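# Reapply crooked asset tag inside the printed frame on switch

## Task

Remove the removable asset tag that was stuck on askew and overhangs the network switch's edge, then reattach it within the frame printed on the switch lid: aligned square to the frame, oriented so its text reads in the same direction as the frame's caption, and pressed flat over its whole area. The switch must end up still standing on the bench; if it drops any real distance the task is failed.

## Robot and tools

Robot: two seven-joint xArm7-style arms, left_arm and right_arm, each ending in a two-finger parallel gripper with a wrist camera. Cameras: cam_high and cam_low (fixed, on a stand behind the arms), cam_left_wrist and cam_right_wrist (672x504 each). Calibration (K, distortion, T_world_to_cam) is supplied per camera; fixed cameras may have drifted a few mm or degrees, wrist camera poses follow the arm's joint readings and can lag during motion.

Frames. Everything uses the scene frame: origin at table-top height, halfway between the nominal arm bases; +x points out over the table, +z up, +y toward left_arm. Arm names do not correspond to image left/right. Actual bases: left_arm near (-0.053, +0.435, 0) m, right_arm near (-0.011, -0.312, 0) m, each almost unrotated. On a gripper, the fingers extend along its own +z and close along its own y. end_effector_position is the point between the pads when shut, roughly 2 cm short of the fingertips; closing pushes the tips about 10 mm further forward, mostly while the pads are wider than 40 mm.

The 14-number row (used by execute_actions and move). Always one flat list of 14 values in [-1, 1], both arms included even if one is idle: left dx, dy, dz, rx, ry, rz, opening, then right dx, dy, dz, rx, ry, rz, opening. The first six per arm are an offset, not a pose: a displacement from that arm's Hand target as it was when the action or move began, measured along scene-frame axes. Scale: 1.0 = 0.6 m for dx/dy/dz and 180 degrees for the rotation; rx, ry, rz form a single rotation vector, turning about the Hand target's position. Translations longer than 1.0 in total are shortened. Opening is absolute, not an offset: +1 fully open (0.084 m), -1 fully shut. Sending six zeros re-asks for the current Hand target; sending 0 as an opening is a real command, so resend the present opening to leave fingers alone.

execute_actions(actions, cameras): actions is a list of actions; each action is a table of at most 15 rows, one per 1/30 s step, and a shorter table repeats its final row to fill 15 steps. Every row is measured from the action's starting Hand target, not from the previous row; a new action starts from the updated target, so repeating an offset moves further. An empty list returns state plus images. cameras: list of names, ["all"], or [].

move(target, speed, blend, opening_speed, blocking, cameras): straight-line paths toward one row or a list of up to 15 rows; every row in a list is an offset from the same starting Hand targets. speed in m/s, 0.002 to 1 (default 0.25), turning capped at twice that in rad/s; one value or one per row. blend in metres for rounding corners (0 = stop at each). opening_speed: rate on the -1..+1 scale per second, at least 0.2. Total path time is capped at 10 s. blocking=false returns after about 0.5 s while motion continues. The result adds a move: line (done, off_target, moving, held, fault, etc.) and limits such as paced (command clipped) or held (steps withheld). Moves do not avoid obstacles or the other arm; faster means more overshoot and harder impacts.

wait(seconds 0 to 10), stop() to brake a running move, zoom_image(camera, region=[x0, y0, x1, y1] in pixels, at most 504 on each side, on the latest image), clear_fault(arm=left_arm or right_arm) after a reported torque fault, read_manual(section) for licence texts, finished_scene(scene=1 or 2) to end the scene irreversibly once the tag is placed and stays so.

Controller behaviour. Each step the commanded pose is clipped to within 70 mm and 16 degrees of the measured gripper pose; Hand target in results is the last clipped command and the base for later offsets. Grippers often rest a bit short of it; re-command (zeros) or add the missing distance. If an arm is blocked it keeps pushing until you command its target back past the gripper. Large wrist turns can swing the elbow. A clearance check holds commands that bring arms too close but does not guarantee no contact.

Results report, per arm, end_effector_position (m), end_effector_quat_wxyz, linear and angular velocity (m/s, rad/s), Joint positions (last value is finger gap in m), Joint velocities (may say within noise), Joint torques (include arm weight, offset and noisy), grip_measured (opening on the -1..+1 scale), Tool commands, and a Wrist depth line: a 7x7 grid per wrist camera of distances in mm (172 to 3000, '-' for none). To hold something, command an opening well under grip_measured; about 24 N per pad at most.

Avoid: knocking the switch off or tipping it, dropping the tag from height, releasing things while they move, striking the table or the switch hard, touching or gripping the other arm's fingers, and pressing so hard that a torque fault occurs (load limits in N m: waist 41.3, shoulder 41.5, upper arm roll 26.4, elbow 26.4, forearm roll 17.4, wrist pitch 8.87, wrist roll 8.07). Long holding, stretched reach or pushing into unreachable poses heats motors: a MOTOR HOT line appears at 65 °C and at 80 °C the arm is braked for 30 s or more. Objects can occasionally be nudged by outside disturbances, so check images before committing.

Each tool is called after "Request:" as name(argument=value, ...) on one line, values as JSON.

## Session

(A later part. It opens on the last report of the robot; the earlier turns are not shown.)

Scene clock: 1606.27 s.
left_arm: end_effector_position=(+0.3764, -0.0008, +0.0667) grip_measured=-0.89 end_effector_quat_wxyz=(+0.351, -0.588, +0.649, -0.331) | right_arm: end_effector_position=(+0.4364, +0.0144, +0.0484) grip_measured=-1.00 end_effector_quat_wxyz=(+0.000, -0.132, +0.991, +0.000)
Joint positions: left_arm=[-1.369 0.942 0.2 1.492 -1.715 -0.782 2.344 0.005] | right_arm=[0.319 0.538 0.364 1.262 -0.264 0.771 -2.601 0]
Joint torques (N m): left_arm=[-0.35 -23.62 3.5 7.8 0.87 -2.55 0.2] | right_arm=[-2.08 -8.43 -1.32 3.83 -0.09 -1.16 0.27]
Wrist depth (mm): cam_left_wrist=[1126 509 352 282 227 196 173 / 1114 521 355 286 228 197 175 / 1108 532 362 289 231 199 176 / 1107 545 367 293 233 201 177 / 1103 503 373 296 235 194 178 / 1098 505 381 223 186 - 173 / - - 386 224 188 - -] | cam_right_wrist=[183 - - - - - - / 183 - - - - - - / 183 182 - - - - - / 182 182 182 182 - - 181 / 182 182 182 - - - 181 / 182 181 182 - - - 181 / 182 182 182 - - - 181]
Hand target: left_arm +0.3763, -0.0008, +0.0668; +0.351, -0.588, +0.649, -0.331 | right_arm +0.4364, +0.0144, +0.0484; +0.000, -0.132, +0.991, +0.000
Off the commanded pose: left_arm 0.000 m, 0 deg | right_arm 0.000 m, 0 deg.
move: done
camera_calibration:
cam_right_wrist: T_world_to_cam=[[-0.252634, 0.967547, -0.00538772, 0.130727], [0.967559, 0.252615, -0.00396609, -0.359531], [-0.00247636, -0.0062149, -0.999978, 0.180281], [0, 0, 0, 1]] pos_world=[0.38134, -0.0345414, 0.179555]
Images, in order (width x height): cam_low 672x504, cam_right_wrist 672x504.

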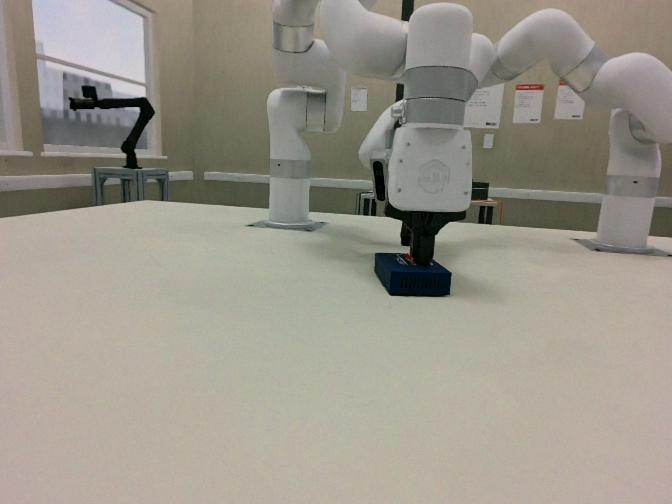

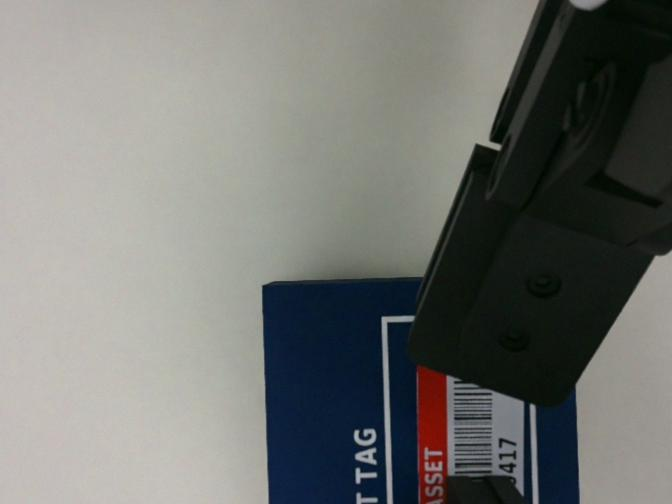

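Request:
move(target=[[-0.03,-0.005,0.02,0,0,0,-0.87,0,0,0,0,0,0,-1],[-0.2,0.08,0.13,0,0,0,-0.87,0,0,0,0,0,0,-1]], speed=0.12, blend=0.01, cameras=["cam_low","cam_right_wrist"])

Request:
zoom_image(camera="cam_right_wrist", region=[260, 260, 600, 504])

Scene clock: 1616.17 s.
left_arm: end_effector_position=(+0.2564, +0.0472, +0.1447) grip_measured=-0.89 end_effector_quat_wxyz=(+0.351, -0.588, +0.649, -0.331) | right_arm: end_effector_position=(+0.4364, +0.0144, +0.0484) grip_measured=-1.00 end_effector_quat_wxyz=(+0.000, -0.132, +0.991, +0.000)
Joint positions: left_arm=[-1.571 0.557 0.15 1.057 -1.785 -0.941 2.264 0.005] | right_arm=[0.319 0.538 0.364 1.262 -0.264 0.771 -2.601 0]
Joint torques (N m): left_arm=[-0.41 -18.69 1.6 7.02 0.76 -2.37 -0.28] | right_arm=[-1.53 -8.4 -1.33 3.86 -0.13 -0.92 0.44]
Wrist depth (mm): cam_left_wrist=[1255 695 528 406 343 287 254 / 1260 703 540 411 348 290 256 / 1241 722 548 419 335 294 259 / 1207 668 483 423 309 296 261 / 243 259 282 321 307 299 256 / 233 247 268 367 348 302 257 / 228 242 270 441 369 305 259] | cam_right_wrist=[183 183 183 183 183 182 182 / 183 183 183 182 182 182 182 / 183 182 183 182 182 182 182 / 183 182 182 182 182 182 182 / 182 182 182 - - - 181 / 182 182 182 - - - 181 / 182 181 181 - - - 181]
Hand target: left_arm +0.2563, +0.0472, +0.1448; +0.351, -0.588, +0.649, -0.331 | right_arm +0.4364, +0.0144, +0.0484; +0.000, -0.132, +0.991, +0.000
Off the commanded pose: left_arm 0.000 m, 0 deg | right_arm 0.000 m, 0 deg.
move: done
camera_calibration:
cam_right_wrist: T_world_to_cam=[[-0.252634, 0.967547, -0.00538772, 0.130727], [0.967559, 0.252615, -0.00396609, -0.359531], [-0.00247636, -0.0062149, -0.999978, 0.180281], [0, 0, 0, 1]] pos_world=[0.38134, -0.0345414, 0.179555]
Images, in order (width x height): cam_low 672x504, cam_right_wrist 672x504.

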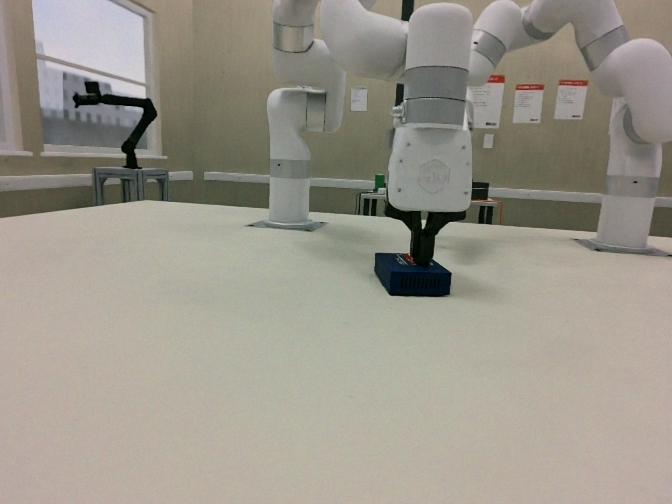

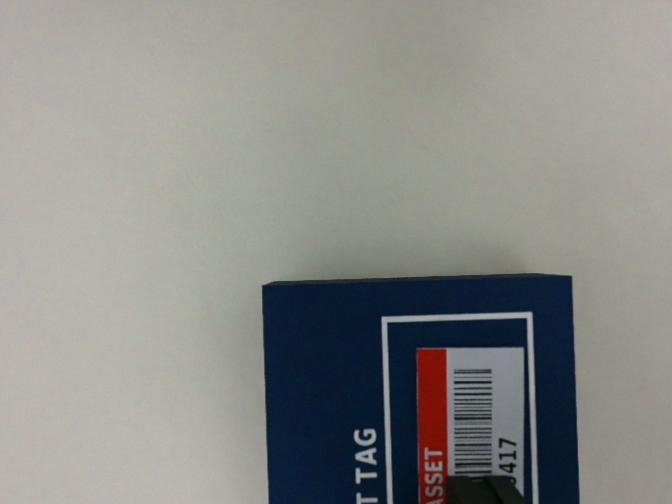

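Scaled by 1.482.

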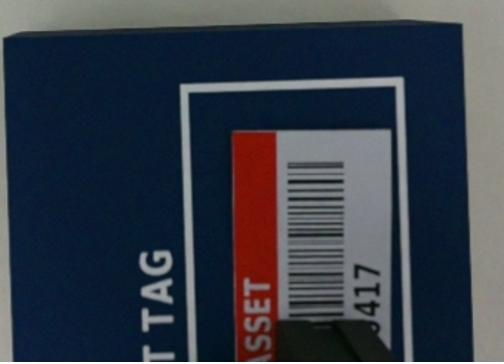

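Request:
move(target=[[0,0,0,0,0,0,-0.87,0,0,0.01,0,0,0,-1],[0,0,0,0,0,0,-0.87,0.03,0.04,0.14,0,0,0,-1]], speed=[0.03,0.12], cameras=["cam_low","cam_right_wrist"])

Request:
zoom_image(camera="cam_right_wrist", region=[260, 180, 560, 440])

Request:
zoom_image(camera="cam_low", region=[370, 240, 460, 310])

Scene clock: 1634.53 s.
left_arm: end_effector_position=(+0.2563, +0.0472, +0.1448) grip_measured=-0.89 end_effector_quat_wxyz=(+0.351, -0.588, +0.649, -0.331) | right_arm: end_effector_position=(+0.4544, +0.0384, +0.1324) grip_measured=-1.00 end_effector_quat_wxyz=(+0.000, -0.132, +0.991, +0.000)
Joint positions: left_arm=[-1.571 0.557 0.15 1.057 -1.785 -0.941 2.264 0.005] | right_arm=[0.334 0.493 0.396 1.459 -0.217 1.009 -2.624 0]
Joint torques (N m): left_arm=[-0.44 -18.69 1.68 7.09 1.3 -2.41 -0.3] | right_arm=[1.16 -30.04 2.71 13.68 0.64 -0.77 0.01]
Wrist depth (mm): cam_left_wrist=[1255 694 528 407 343 288 254 / 1253 705 539 412 348 290 257 / 1248 721 548 420 336 293 259 / 1235 741 562 423 309 296 262 / 1213 771 571 368 308 299 256 / 267 287 541 439 348 301 257 / 251 722 556 444 370 305 260] | cam_right_wrist=[268 268 266 266 266 265 265 / 268 267 266 266 265 265 264 / 267 267 266 266 265 265 263 / 267 266 235 234 234 264 264 / 267 267 265 234 234 264 263 / 267 266 266 234 233 263 263 / 266 265 264 234 233 264 262]
Hand target: left_arm +0.2563, +0.0472, +0.1448; +0.351, -0.588, +0.649, -0.331 | right_arm +0.4544, +0.0384, +0.1324; +0.000, -0.132, +0.991, +0.000
Off the commanded pose: left_arm 0.000 m, 0 deg | right_arm 0.000 m, 0 deg.
move: done
camera_calibration:
cam_right_wrist: T_world_to_cam=[[-0.252634, 0.967547, -0.00538772, 0.112603], [0.967559, 0.252615, -0.00396609, -0.382652], [-0.00247636, -0.0062149, -0.999978, 0.264472], [0, 0, 0, 1]] pos_world=[0.39934, -0.0106414, 0.263555]
Images, in order (width x height): cam_low 672x504, cam_right_wrist 672x504.

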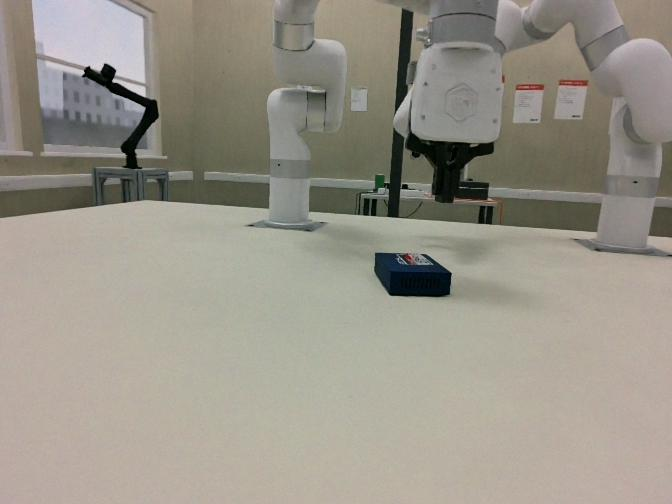

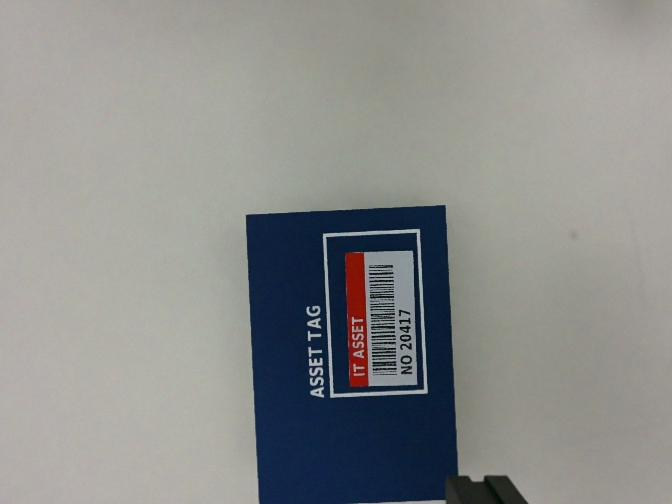

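Scaled by 1.680.

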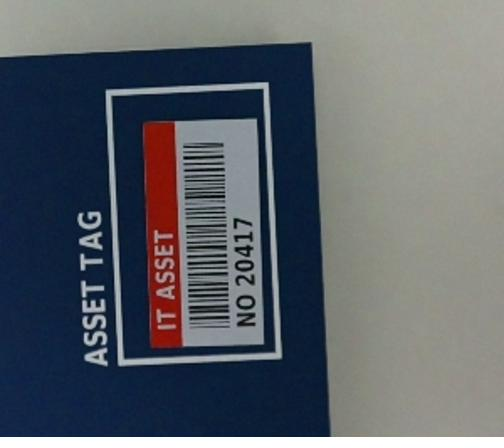

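Scaled by 5.600.

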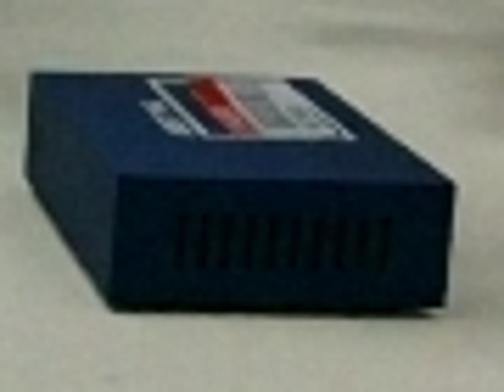

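Request:
move(target=[[0,0,0,0,0,0,-0.87,-0.03927,-0.04092,-0.1273,0,0,0,-1],[0,0,0,0,0,0,-0.87,-0.03927,-0.04092,-0.1395,0,0,0,-1]], speed=[0.12,0.03], blend=[0.003,0])

Request:
move(target=[[0,0,0,0,0,0,-0.87,0,0,0.0122,0,0,0,-1],[0,0,0,0,0,0,-0.87,-0.0356,-0.01041,0.0122,0,0,0,-1],[0,0,0,0,0,0,-0.87,-0.0356,-0.01041,0,0,0,0,-1]], speed=[0.04,0.06,0.03], blend=[0.002,0.002,0], cameras=["cam_low"])

Scene clock: 1677.50 s.
left_arm: end_effector_position=(+0.2563, +0.0472, +0.1448) grip_measured=-0.89 end_effector_quat_wxyz=(+0.351, -0.588, +0.649, -0.331) | right_arm: end_effector_position=(+0.4310, +0.0139, +0.0491) grip_measured=-1.00 end_effector_quat_wxyz=(+0.000, -0.132, +0.991, +0.000)
Joint positions: left_arm=[-1.571 0.557 0.15 1.057 -1.785 -0.941 2.264 0.005] | right_arm=[0.318 0.524 0.367 1.24 -0.262 0.763 -2.596 0]
Joint torques (N m): left_arm=[-0.12 -18.65 1.92 7.18 1.54 -2.37 -0.24] | right_arm=[0.98 -18.01 1.01 8.16 -0.19 -2.33 0.51]
Wrist depth (mm): cam_left_wrist=[1260 694 528 407 343 288 254 / 1262 706 539 411 348 290 257 / 1253 721 548 418 336 294 259 / 1199 274 482 422 309 296 262 / 238 254 275 312 309 299 256 / 226 242 263 367 348 301 257 / 223 237 260 442 370 304 260] | cam_right_wrist=[183 184 183 183 183 183 183 / 183 183 183 183 182 182 182 / 183 183 183 182 182 182 182 / 183 183 182 182 182 182 182 / 182 182 182 182 182 182 181 / 182 182 182 - - - 181 / 182 181 182 - - - 181]
Hand target: left_arm +0.2563, +0.0472, +0.1448; +0.351, -0.588, +0.649, -0.331 | right_arm +0.4308, +0.0139, +0.0487; +0.000, -0.132, +0.991, +0.000
Off the commanded pose: left_arm 0.000 m, 0 deg | right_arm 0.000 m, 0 deg.
move: done

Scene clock: 1678.70 s.
left_arm: end_effector_position=(+0.2563, +0.0472, +0.1448) grip_measured=-0.89 end_effector_quat_wxyz=(+0.351, -0.588, +0.649, -0.331) | right_arm: end_effector_position=(+0.4096, +0.0077, +0.0491) grip_measured=-1.00 end_effector_quat_wxyz=(+0.000, -0.132, +0.991, +0.000)
Joint positions: left_arm=[-1.571 0.557 0.15 1.057 -1.785 -0.941 2.264 0.005] | right_arm=[0.311 0.466 0.379 1.147 -0.252 0.725 -2.584 0]
Joint torques (N m): left_arm=[0.02 -18.72 1.95 7.18 1.58 -2.31 -0.28] | right_arm=[1.47 -15.78 1.31 7.19 0 -2.32 0.49]
Wrist depth (mm): cam_left_wrist=[1253 693 529 407 343 288 254 / 1264 706 540 412 348 290 257 / 1241 719 548 418 335 293 259 / 227 240 266 367 309 296 261 / 212 230 250 288 298 299 256 / 205 221 240 273 348 301 257 / 203 217 239 419 370 304 260] | cam_right_wrist=[184 183 183 183 182 182 182 / 184 183 183 183 182 182 182 / 183 183 182 182 182 182 181 / 183 182 182 182 182 181 181 / 183 182 182 182 182 181 181 / 182 182 182 182 181 177 181 / 182 182 182 - - - 181]
Hand target: left_arm +0.2563, +0.0472, +0.1448; +0.351, -0.588, +0.649, -0.331 | right_arm +0.4095, +0.0076, +0.0487; +0.000, -0.132, +0.991, +0.000
Off the commanded pose: left_arm 0.000 m, 0 deg | right_arm 0.000 m, 0 deg.
move: done
Images, in order (width x height): cam_low 672x504.

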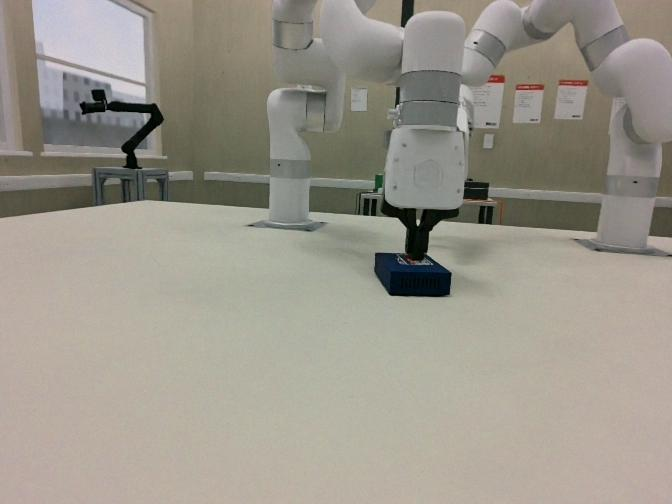

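Request:
move(target=[[0,0,0,0,0,0,-0.87,0,0,0.0122,0,0,0,-1],[0,0,0,0,0,0,-0.87,-0.00328,0.01257,0.0122,0,0,0,-1],[0,0,0,0,0,0,-0.87,-0.00328,0.01257,0,0,0,0,-1],[0,0,0,0,0,0,-0.87,-0.00328,0.01257,0.0122,0,0,0,-1],[0,0,0,0,0,0,-0.87,0.00328,-0.01257,0.0122,0,0,0,-1],[0,0,0,0,0,0,-0.87,0.00328,-0.01257,0,0,0,0,-1]], speed=[0.04,0.06,0.03,0.04,0.06,0.03], blend=[0.002,0.002,0,0.002,0.002,0])

Request:
move(target=[[0,0,0,0,0,0,-0.87,0,0,0.0122,0,0,0,-1],[0,0,0,0,0,0,-0.87,0.0356,0.01041,0.0122,0,0,0,-1],[0,0,0,0,0,0,-0.87,0.0356,0.01041,0,0,0,0,-1],[0,0,0,0,0,0,-0.87,0.0356,0.01041,0.0122,0,0,0,-1],[0,0,0,0,0,0,-0.87,0.02904,0.03555,0.0122,0,0,0,-1],[0,0,0,0,0,0,-0.87,0.02904,0.03555,0,0,0,0,-1]], speed=[0.04,0.06,0.03,0.04,0.06,0.03], blend=[0.002,0.002,0,0.002,0.002,0])

Request:
move(target=[[0,0,0,0,0,0,-0.87,0,0,0.01,0,0,0,-1],[0,0,0,0,0,0,-0.87,0.0425,0.0283,0.1395,0,0,0,-1]], speed=[0.04,0.12], blend=[0.003,0], cameras=["cam_low","cam_right_wrist"])

Request:
zoom_image(camera="cam_right_wrist", region=[300, 210, 480, 410])

Request:
zoom_image(camera="cam_low", region=[370, 240, 460, 310])

Scene clock: 1702.17 s.
left_arm: end_effector_position=(+0.2563, +0.0472, +0.1448) grip_measured=-0.89 end_effector_quat_wxyz=(+0.351, -0.588, +0.649, -0.331) | right_arm: end_effector_position=(+0.4116, +0.0001, +0.0491) grip_measured=-1.00 end_effector_quat_wxyz=(+0.000, -0.132, +0.991, +0.000)
Joint positions: left_arm=[-1.571 0.557 0.15 1.057 -1.785 -0.941 2.264 0.005] | right_arm=[0.297 0.458 0.377 1.134 -0.249 0.72 -2.6 0]
Joint torques (N m): left_arm=[0.07 -18.98 1.9 7.11 1.7 -2.16 -0.22] | right_arm=[1.37 -14.86 1 7.33 -0.04 -2.25 0.31]
Wrist depth (mm): cam_left_wrist=[1250 694 528 407 343 288 254 / 1262 706 538 412 348 290 257 / 1235 719 508 419 336 293 259 / 225 241 264 367 309 296 261 / 211 229 250 294 301 299 256 / 207 222 241 278 349 301 257 / 209 221 512 441 370 304 260] | cam_right_wrist=[183 184 183 183 182 182 182 / 183 183 183 183 182 182 182 / 183 183 182 182 182 182 181 / 183 182 182 182 182 181 181 / 183 182 182 182 182 181 181 / 182 182 182 182 182 - 181 / 182 182 182 - - - 181]
Hand target: left_arm +0.2563, +0.0472, +0.1448; +0.351, -0.588, +0.649, -0.331 | right_arm +0.4115, +0.0001, +0.0487; +0.000, -0.132, +0.991, +0.000
Off the commanded pose: left_arm 0.000 m, 0 deg | right_arm 0.000 m, 0 deg.
move: done

Scene clock: 1704.27 s.
left_arm: end_effector_position=(+0.2563, +0.0472, +0.1448) grip_measured=-0.89 end_effector_quat_wxyz=(+0.351, -0.588, +0.649, -0.331) | right_arm: end_effector_position=(+0.4290, +0.0215, +0.0491) grip_measured=-1.00 end_effector_quat_wxyz=(+0.000, -0.132, +0.991, +0.000)
Joint positions: left_arm=[-1.571 0.557 0.15 1.057 -1.785 -0.941 2.264 0.005] | right_arm=[0.332 0.532 0.368 1.254 -0.265 0.769 -2.582 0]
Joint torques (N m): left_arm=[0.02 -18.77 1.8 7.19 1.62 -2.1 -0.23] | right_arm=[1.17 -18.77 1.52 8.7 -0.22 -2.38 0.49]
Wrist depth (mm): cam_left_wrist=[1255 695 528 407 343 288 254 / 1262 705 539 412 348 290 257 / 1248 721 548 419 335 293 259 / 1220 674 486 422 309 296 262 / 239 254 276 314 310 299 256 / 226 242 262 308 348 302 257 / 221 235 255 442 370 305 260] | cam_right_wrist=[183 183 183 183 183 182 182 / 183 183 183 183 182 183 182 / 183 183 183 183 182 182 182 / 183 183 182 182 182 182 182 / 182 182 182 182 182 182 181 / 182 182 - - - 181 181 / 182 182 - - - 181 181]
Hand target: left_arm +0.2563, +0.0472, +0.1448; +0.351, -0.588, +0.649, -0.331 | right_arm +0.4289, +0.0214, +0.0487; +0.000, -0.132, +0.991, +0.000
Off the commanded pose: left_arm 0.000 m, 0 deg | right_arm 0.000 m, 0 deg.
move: done

Scene clock: 1705.70 s.
left_arm: end_effector_position=(+0.2563, +0.0472, +0.1448) grip_measured=-0.89 end_effector_quat_wxyz=(+0.351, -0.588, +0.649, -0.331) | right_arm: end_effector_position=(+0.4544, +0.0384, +0.1324) grip_measured=-1.00 end_effector_quat_wxyz=(+0.000, -0.132, +0.991, +0.000)
Joint positions: left_arm=[-1.571 0.557 0.15 1.057 -1.785 -0.941 2.264 0.005] | right_arm=[0.335 0.493 0.395 1.459 -0.216 1.009 -2.624 0]
Joint torques (N m): left_arm=[0 -18.95 1.92 7.22 1.61 -2.13 -0.29] | right_arm=[1.04 -30.01 2.67 13.58 0.63 -0.97 -0.14]
Wrist depth (mm): cam_left_wrist=[1253 697 526 407 343 288 254 / 1257 707 539 412 348 290 257 / 1244 719 548 419 335 293 259 / 1228 743 560 423 309 296 262 / 1217 771 570 368 310 299 256 / 267 287 541 439 348 301 257 / 251 725 558 443 370 304 260] | cam_right_wrist=[268 267 267 266 266 265 264 / 267 268 267 266 265 265 264 / 267 267 266 265 265 265 264 / 268 266 235 234 265 264 263 / 267 266 266 234 233 264 264 / 267 266 266 234 233 263 262 / 266 265 265 234 233 263 263]
Hand target: left_arm +0.2563, +0.0472, +0.1448; +0.351, -0.588, +0.649, -0.331 | right_arm +0.4544, +0.0384, +0.1324; +0.000, -0.132, +0.991, +0.000
Off the commanded pose: left_arm 0.000 m, 0 deg | right_arm 0.000 m, 0 deg.
move: done
camera_calibration:
cam_right_wrist: T_world_to_cam=[[-0.252634, 0.967547, -0.00538772, 0.112603], [0.967559, 0.252615, -0.00396609, -0.382652], [-0.00247636, -0.0062149, -0.999978, 0.264472], [0, 0, 0, 1]] pos_world=[0.39934, -0.0106414, 0.263555]
Images, in order (width x height): cam_low 672x504, cam_right_wrist 672x504.

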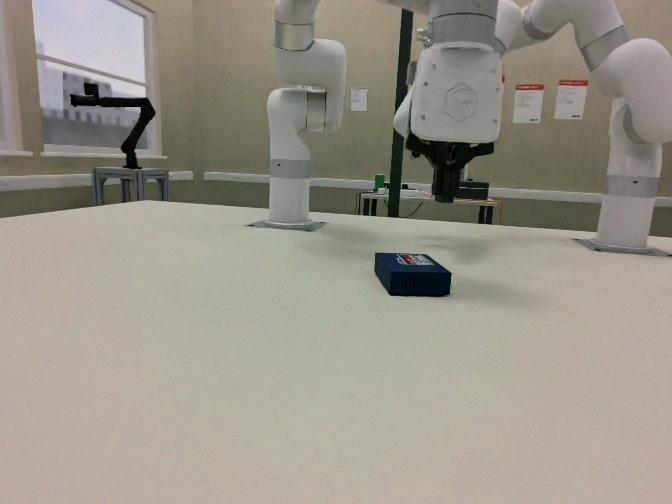

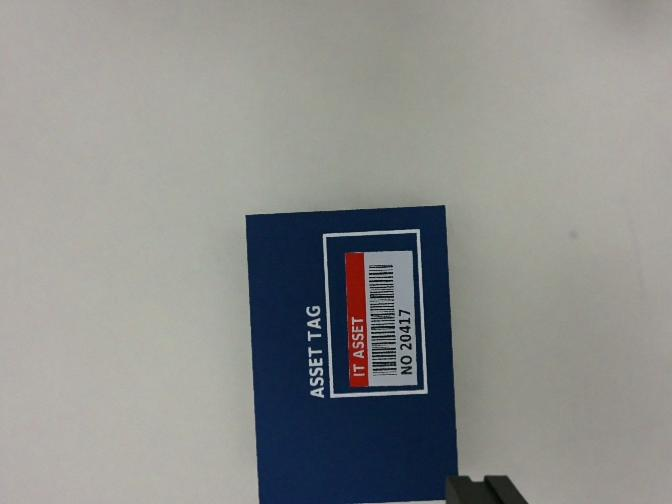

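Scaled by 2.520.

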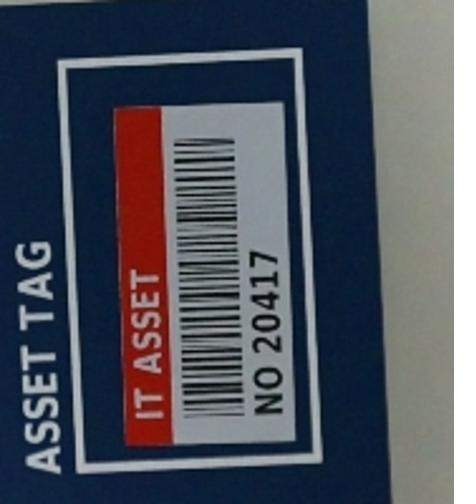

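Scaled by 5.600.

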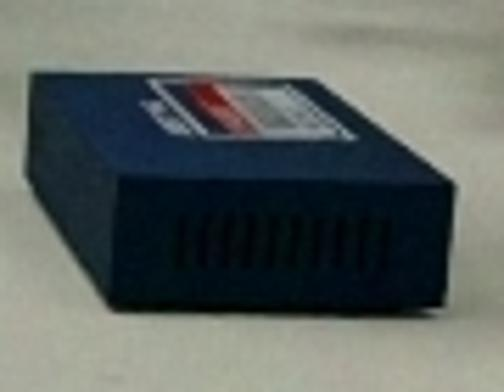

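Request:
move(target=[0,0,0,0,0,0,-0.87,0.0333,0.0375,-0.1117,0,0,0,-1], speed=0.12, cameras=["cam_right_wrist"])

Request:
zoom_image(camera="cam_right_wrist", region=[230, 110, 450, 390])

Scene clock: 1719.37 s.
left_arm: end_effector_position=(+0.2563, +0.0472, +0.1448) grip_measured=-0.89 end_effector_quat_wxyz=(+0.351, -0.588, +0.649, -0.331) | right_arm: end_effector_position=(+0.4744, +0.0609, +0.0655) grip_measured=-1.00 end_effector_quat_wxyz=(+0.000, -0.132, +0.991, +0.000)
Joint positions: left_arm=[-1.571 0.557 0.15 1.057 -1.785 -0.941 2.264 0.005] | right_arm=[0.389 0.685 0.36 1.561 -0.281 0.927 -2.583 0]
Joint torques (N m): left_arm=[0.04 -18.81 1.78 7.19 1.59 -2.08 -0.33] | right_arm=[1.16 -33.44 3 13.08 -0.19 -1.68 0.36]
Wrist depth (mm): cam_left_wrist=[1255 694 527 407 343 287 254 / 1260 708 537 412 348 290 257 / 1248 721 548 420 335 294 259 / 1233 743 559 423 309 296 262 / 1220 760 572 368 310 299 256 / 282 301 500 375 349 302 257 / 269 289 335 442 370 304 260] | cam_right_wrist=[199 199 200 200 199 199 199 / 200 199 199 199 199 199 198 / 199 - - - 198 198 198 / 199 - - - 198 198 198 / 198 - - - 198 198 198 / 198 - - - 197 197 197 / 197 - - - 197 197 197]
Hand target: left_arm +0.2563, +0.0472, +0.1448; +0.351, -0.588, +0.649, -0.331 | right_arm +0.4744, +0.0609, +0.0654; +0.000, -0.132, +0.991, +0.000
Off the commanded pose: left_arm 0.000 m, 0 deg | right_arm 0.000 m, 0 deg.
move: done
camera_calibration:
cam_right_wrist: T_world_to_cam=[[-0.252633, 0.967548, -0.00531624, 0.0954852], [0.967559, 0.252615, -0.00384407, -0.40788], [-0.00237636, -0.00611491, -0.999978, 0.19762], [0, 0, 0, 1]] pos_world=[0.41924, 0.0118586, 0.196555]
Images, in order (width x height): cam_right_wrist 672x504.

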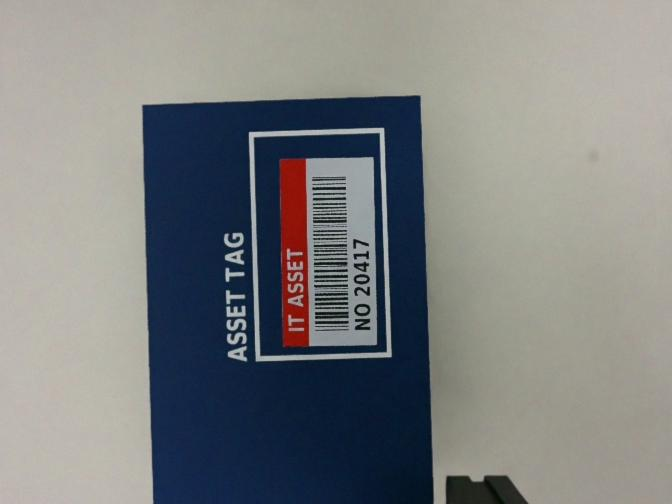

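Scaled by 1.800.

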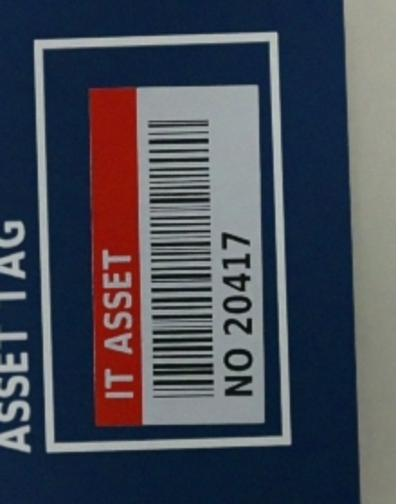

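Request:
move(target=[[0,0,0,0,0,0,-0.87,-0.066,-0.0655,-0.0157,0,0,0,-1],[0,0,0,0,0,0,-0.87,-0.066,-0.0655,-0.0278,0,0,0,-1],[0,0,0,0,0,0,-0.87,-0.066,-0.0655,-0.0157,0,0,0,-1],[0,0,0,0,0,0,-0.87,-0.0597,-0.088,-0.0157,0,0,0,-1],[0,0,0,0,0,0,-0.87,-0.0597,-0.088,-0.0278,0,0,0,-1],[0,0,0,0,0,0,-0.87,-0.0597,-0.088,-0.0157,0,0,0,-1],[0,0,0,0,0,0,-0.87,-0.1143,-0.1032,-0.0157,0,0,0,-1],[0,0,0,0,0,0,-0.87,-0.1143,-0.1032,-0.0278,0,0,0,-1],[0,0,0,0,0,0,-0.87,-0.1143,-0.1032,-0.0157,0,0,0,-1],[0,0,0,0,0,0,-0.87,-0.1207,-0.0808,-0.0157,0,0,0,-1],[0,0,0,0,0,0,-0.87,-0.1207,-0.0808,-0.0278,0,0,0,-1]], speed=[0.12,0.03,0.04,0.06,0.03,0.04,0.06,0.03,0.04,0.06,0.03], blend=[0.002,0,0.002,0.002,0,0.002,0.002,0,0.002,0.002,0])

Request:
move(target=[[0,0,0,0,0,0,-0.87,0,0,0.01,0,0,0,-1],[0,0,0,0,0,0,-0.87,0.1207,0.0808,0.09,0,0,0,-1]], speed=[0.04,0.12], blend=[0.003,0], cameras=["cam_low","cam_right_wrist","cam_high"])

Request:
zoom_image(camera="cam_right_wrist", region=[240, 130, 440, 370])

Scene clock: 1758.80 s.
left_arm: end_effector_position=(+0.2563, +0.0472, +0.1448) grip_measured=-0.89 end_effector_quat_wxyz=(+0.351, -0.588, +0.649, -0.331) | right_arm: end_effector_position=(+0.4021, +0.0124, +0.0491) grip_measured=-1.00 end_effector_quat_wxyz=(+0.000, -0.132, +0.991, +0.000)
Joint positions: left_arm=[-1.571 0.557 0.15 1.057 -1.785 -0.941 2.264 0.005] | right_arm=[0.316 0.459 0.389 1.134 -0.257 0.721 -2.564 0]
Joint torques (N m): left_arm=[0.09 -18.76 1.73 7.25 1.6 -1.98 -0.24] | right_arm=[1.66 -15.5 1.28 7.76 -0.23 -2.46 0.38]
Wrist depth (mm): cam_left_wrist=[1257 696 528 407 343 288 254 / 1255 705 539 412 348 290 257 / 1246 721 548 420 336 294 259 / 1224 238 261 366 309 296 262 / 208 224 244 282 297 300 256 / 200 215 233 269 348 302 257 / 196 209 228 417 370 304 260] | cam_right_wrist=[183 183 183 183 183 183 182 / 183 183 183 183 182 182 182 / 183 183 183 182 183 182 182 / 183 182 183 182 182 182 182 / 182 182 182 182 182 182 181 / 182 182 182 182 182 181 181 / 182 182 - - - 181 181]
Hand target: left_arm +0.2563, +0.0472, +0.1448; +0.351, -0.588, +0.649, -0.331 | right_arm +0.4019, +0.0124, +0.0487; +0.000, -0.132, +0.991, +0.000
Off the commanded pose: left_arm 0.000 m, 0 deg | right_arm 0.000 m, 0 deg.
move: done

Scene clock: 1760.43 s.
left_arm: end_effector_position=(+0.2563, +0.0472, +0.1448) grip_measured=-0.89 end_effector_quat_wxyz=(+0.351, -0.588, +0.649, -0.331) | right_arm: end_effector_position=(+0.4743, +0.0609, +0.1027) grip_measured=-1.00 end_effector_quat_wxyz=(+0.000, -0.132, +0.991, +0.000)
Joint positions: left_arm=[-1.571 0.557 0.15 1.057 -1.785 -0.941 2.264 0.005] | right_arm=[0.378 0.632 0.379 1.586 -0.261 1.005 -2.596 0]
Joint torques (N m): left_arm=[0.11 -18.83 1.65 7.14 1.61 -1.98 -0.31] | right_arm=[1.18 -32.96 2.68 13.75 -0.1 -0.78 -0.18]
Wrist depth (mm): cam_left_wrist=[1241 697 527 407 343 288 254 / 1257 704 539 412 348 290 257 / 1248 719 549 419 335 293 259 / 1235 744 561 422 309 296 262 / 1228 772 570 368 309 299 256 / 281 310 545 439 348 302 257 / 270 298 512 443 369 304 260] | cam_right_wrist=[237 237 237 237 236 237 236 / 237 237 237 237 236 236 236 / 236 236 205 205 236 236 236 / 236 236 205 205 236 235 235 / 236 235 205 204 235 235 235 / 235 235 204 204 234 235 234 / 234 235 204 235 234 234 234]
Hand target: left_arm +0.2563, +0.0472, +0.1448; +0.351, -0.588, +0.649, -0.331 | right_arm +0.4744, +0.0609, +0.1027; +0.000, -0.132, +0.991, +0.000
Off the commanded pose: left_arm 0.000 m, 0 deg | right_arm 0.000 m, 0 deg.
move: done
camera_calibration:
cam_right_wrist: T_world_to_cam=[[-0.252634, 0.967547, -0.00541299, 0.0957064], [0.967559, 0.252615, -0.00386933, -0.407731], [-0.00237636, -0.00621491, -0.999978, 0.23492], [0, 0, 0, 1]] pos_world=[0.41924, 0.0118586, 0.233856]
Images, in order (width x height): cam_high 672x504, cam_low 672x504, cam_right_wrist 672x504.

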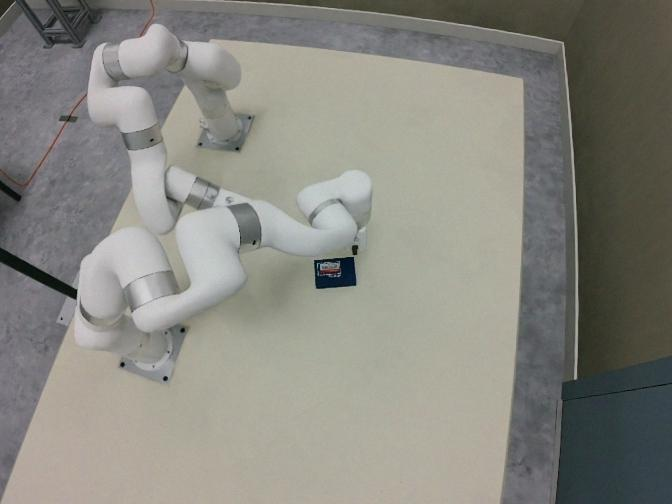

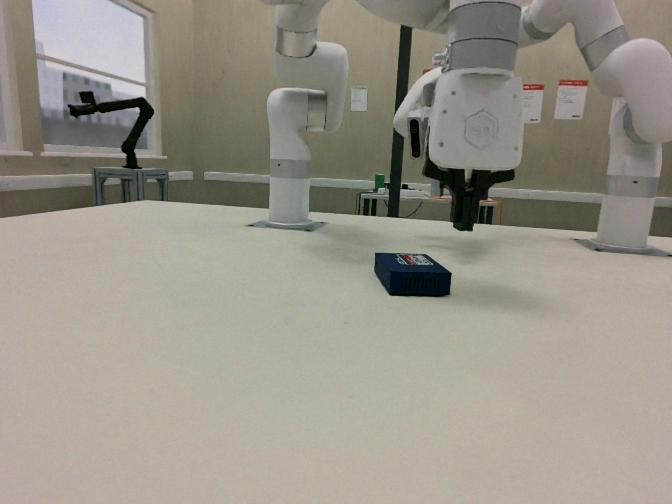

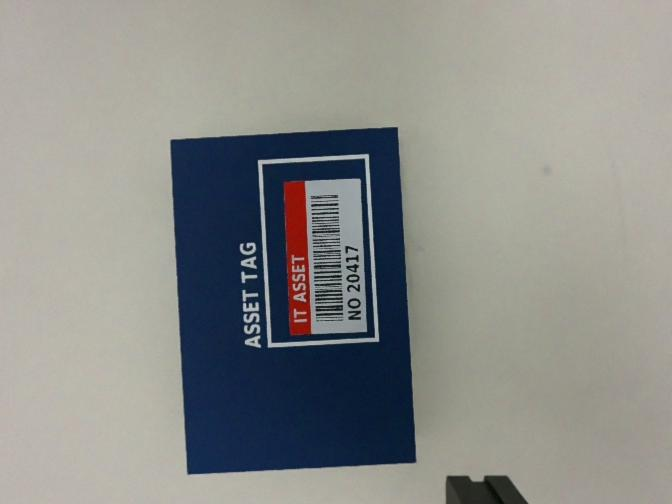

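Scaled by 2.100.

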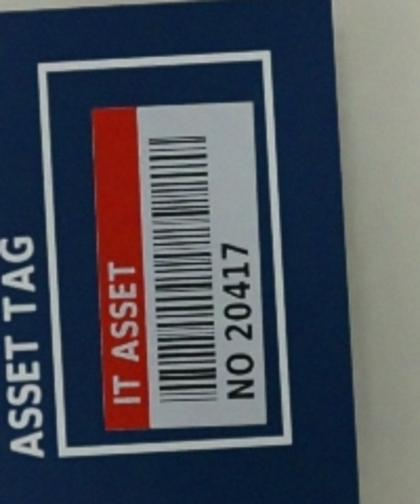

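Request:
finished_scene(scene=1)

The scene is finished: the task was done.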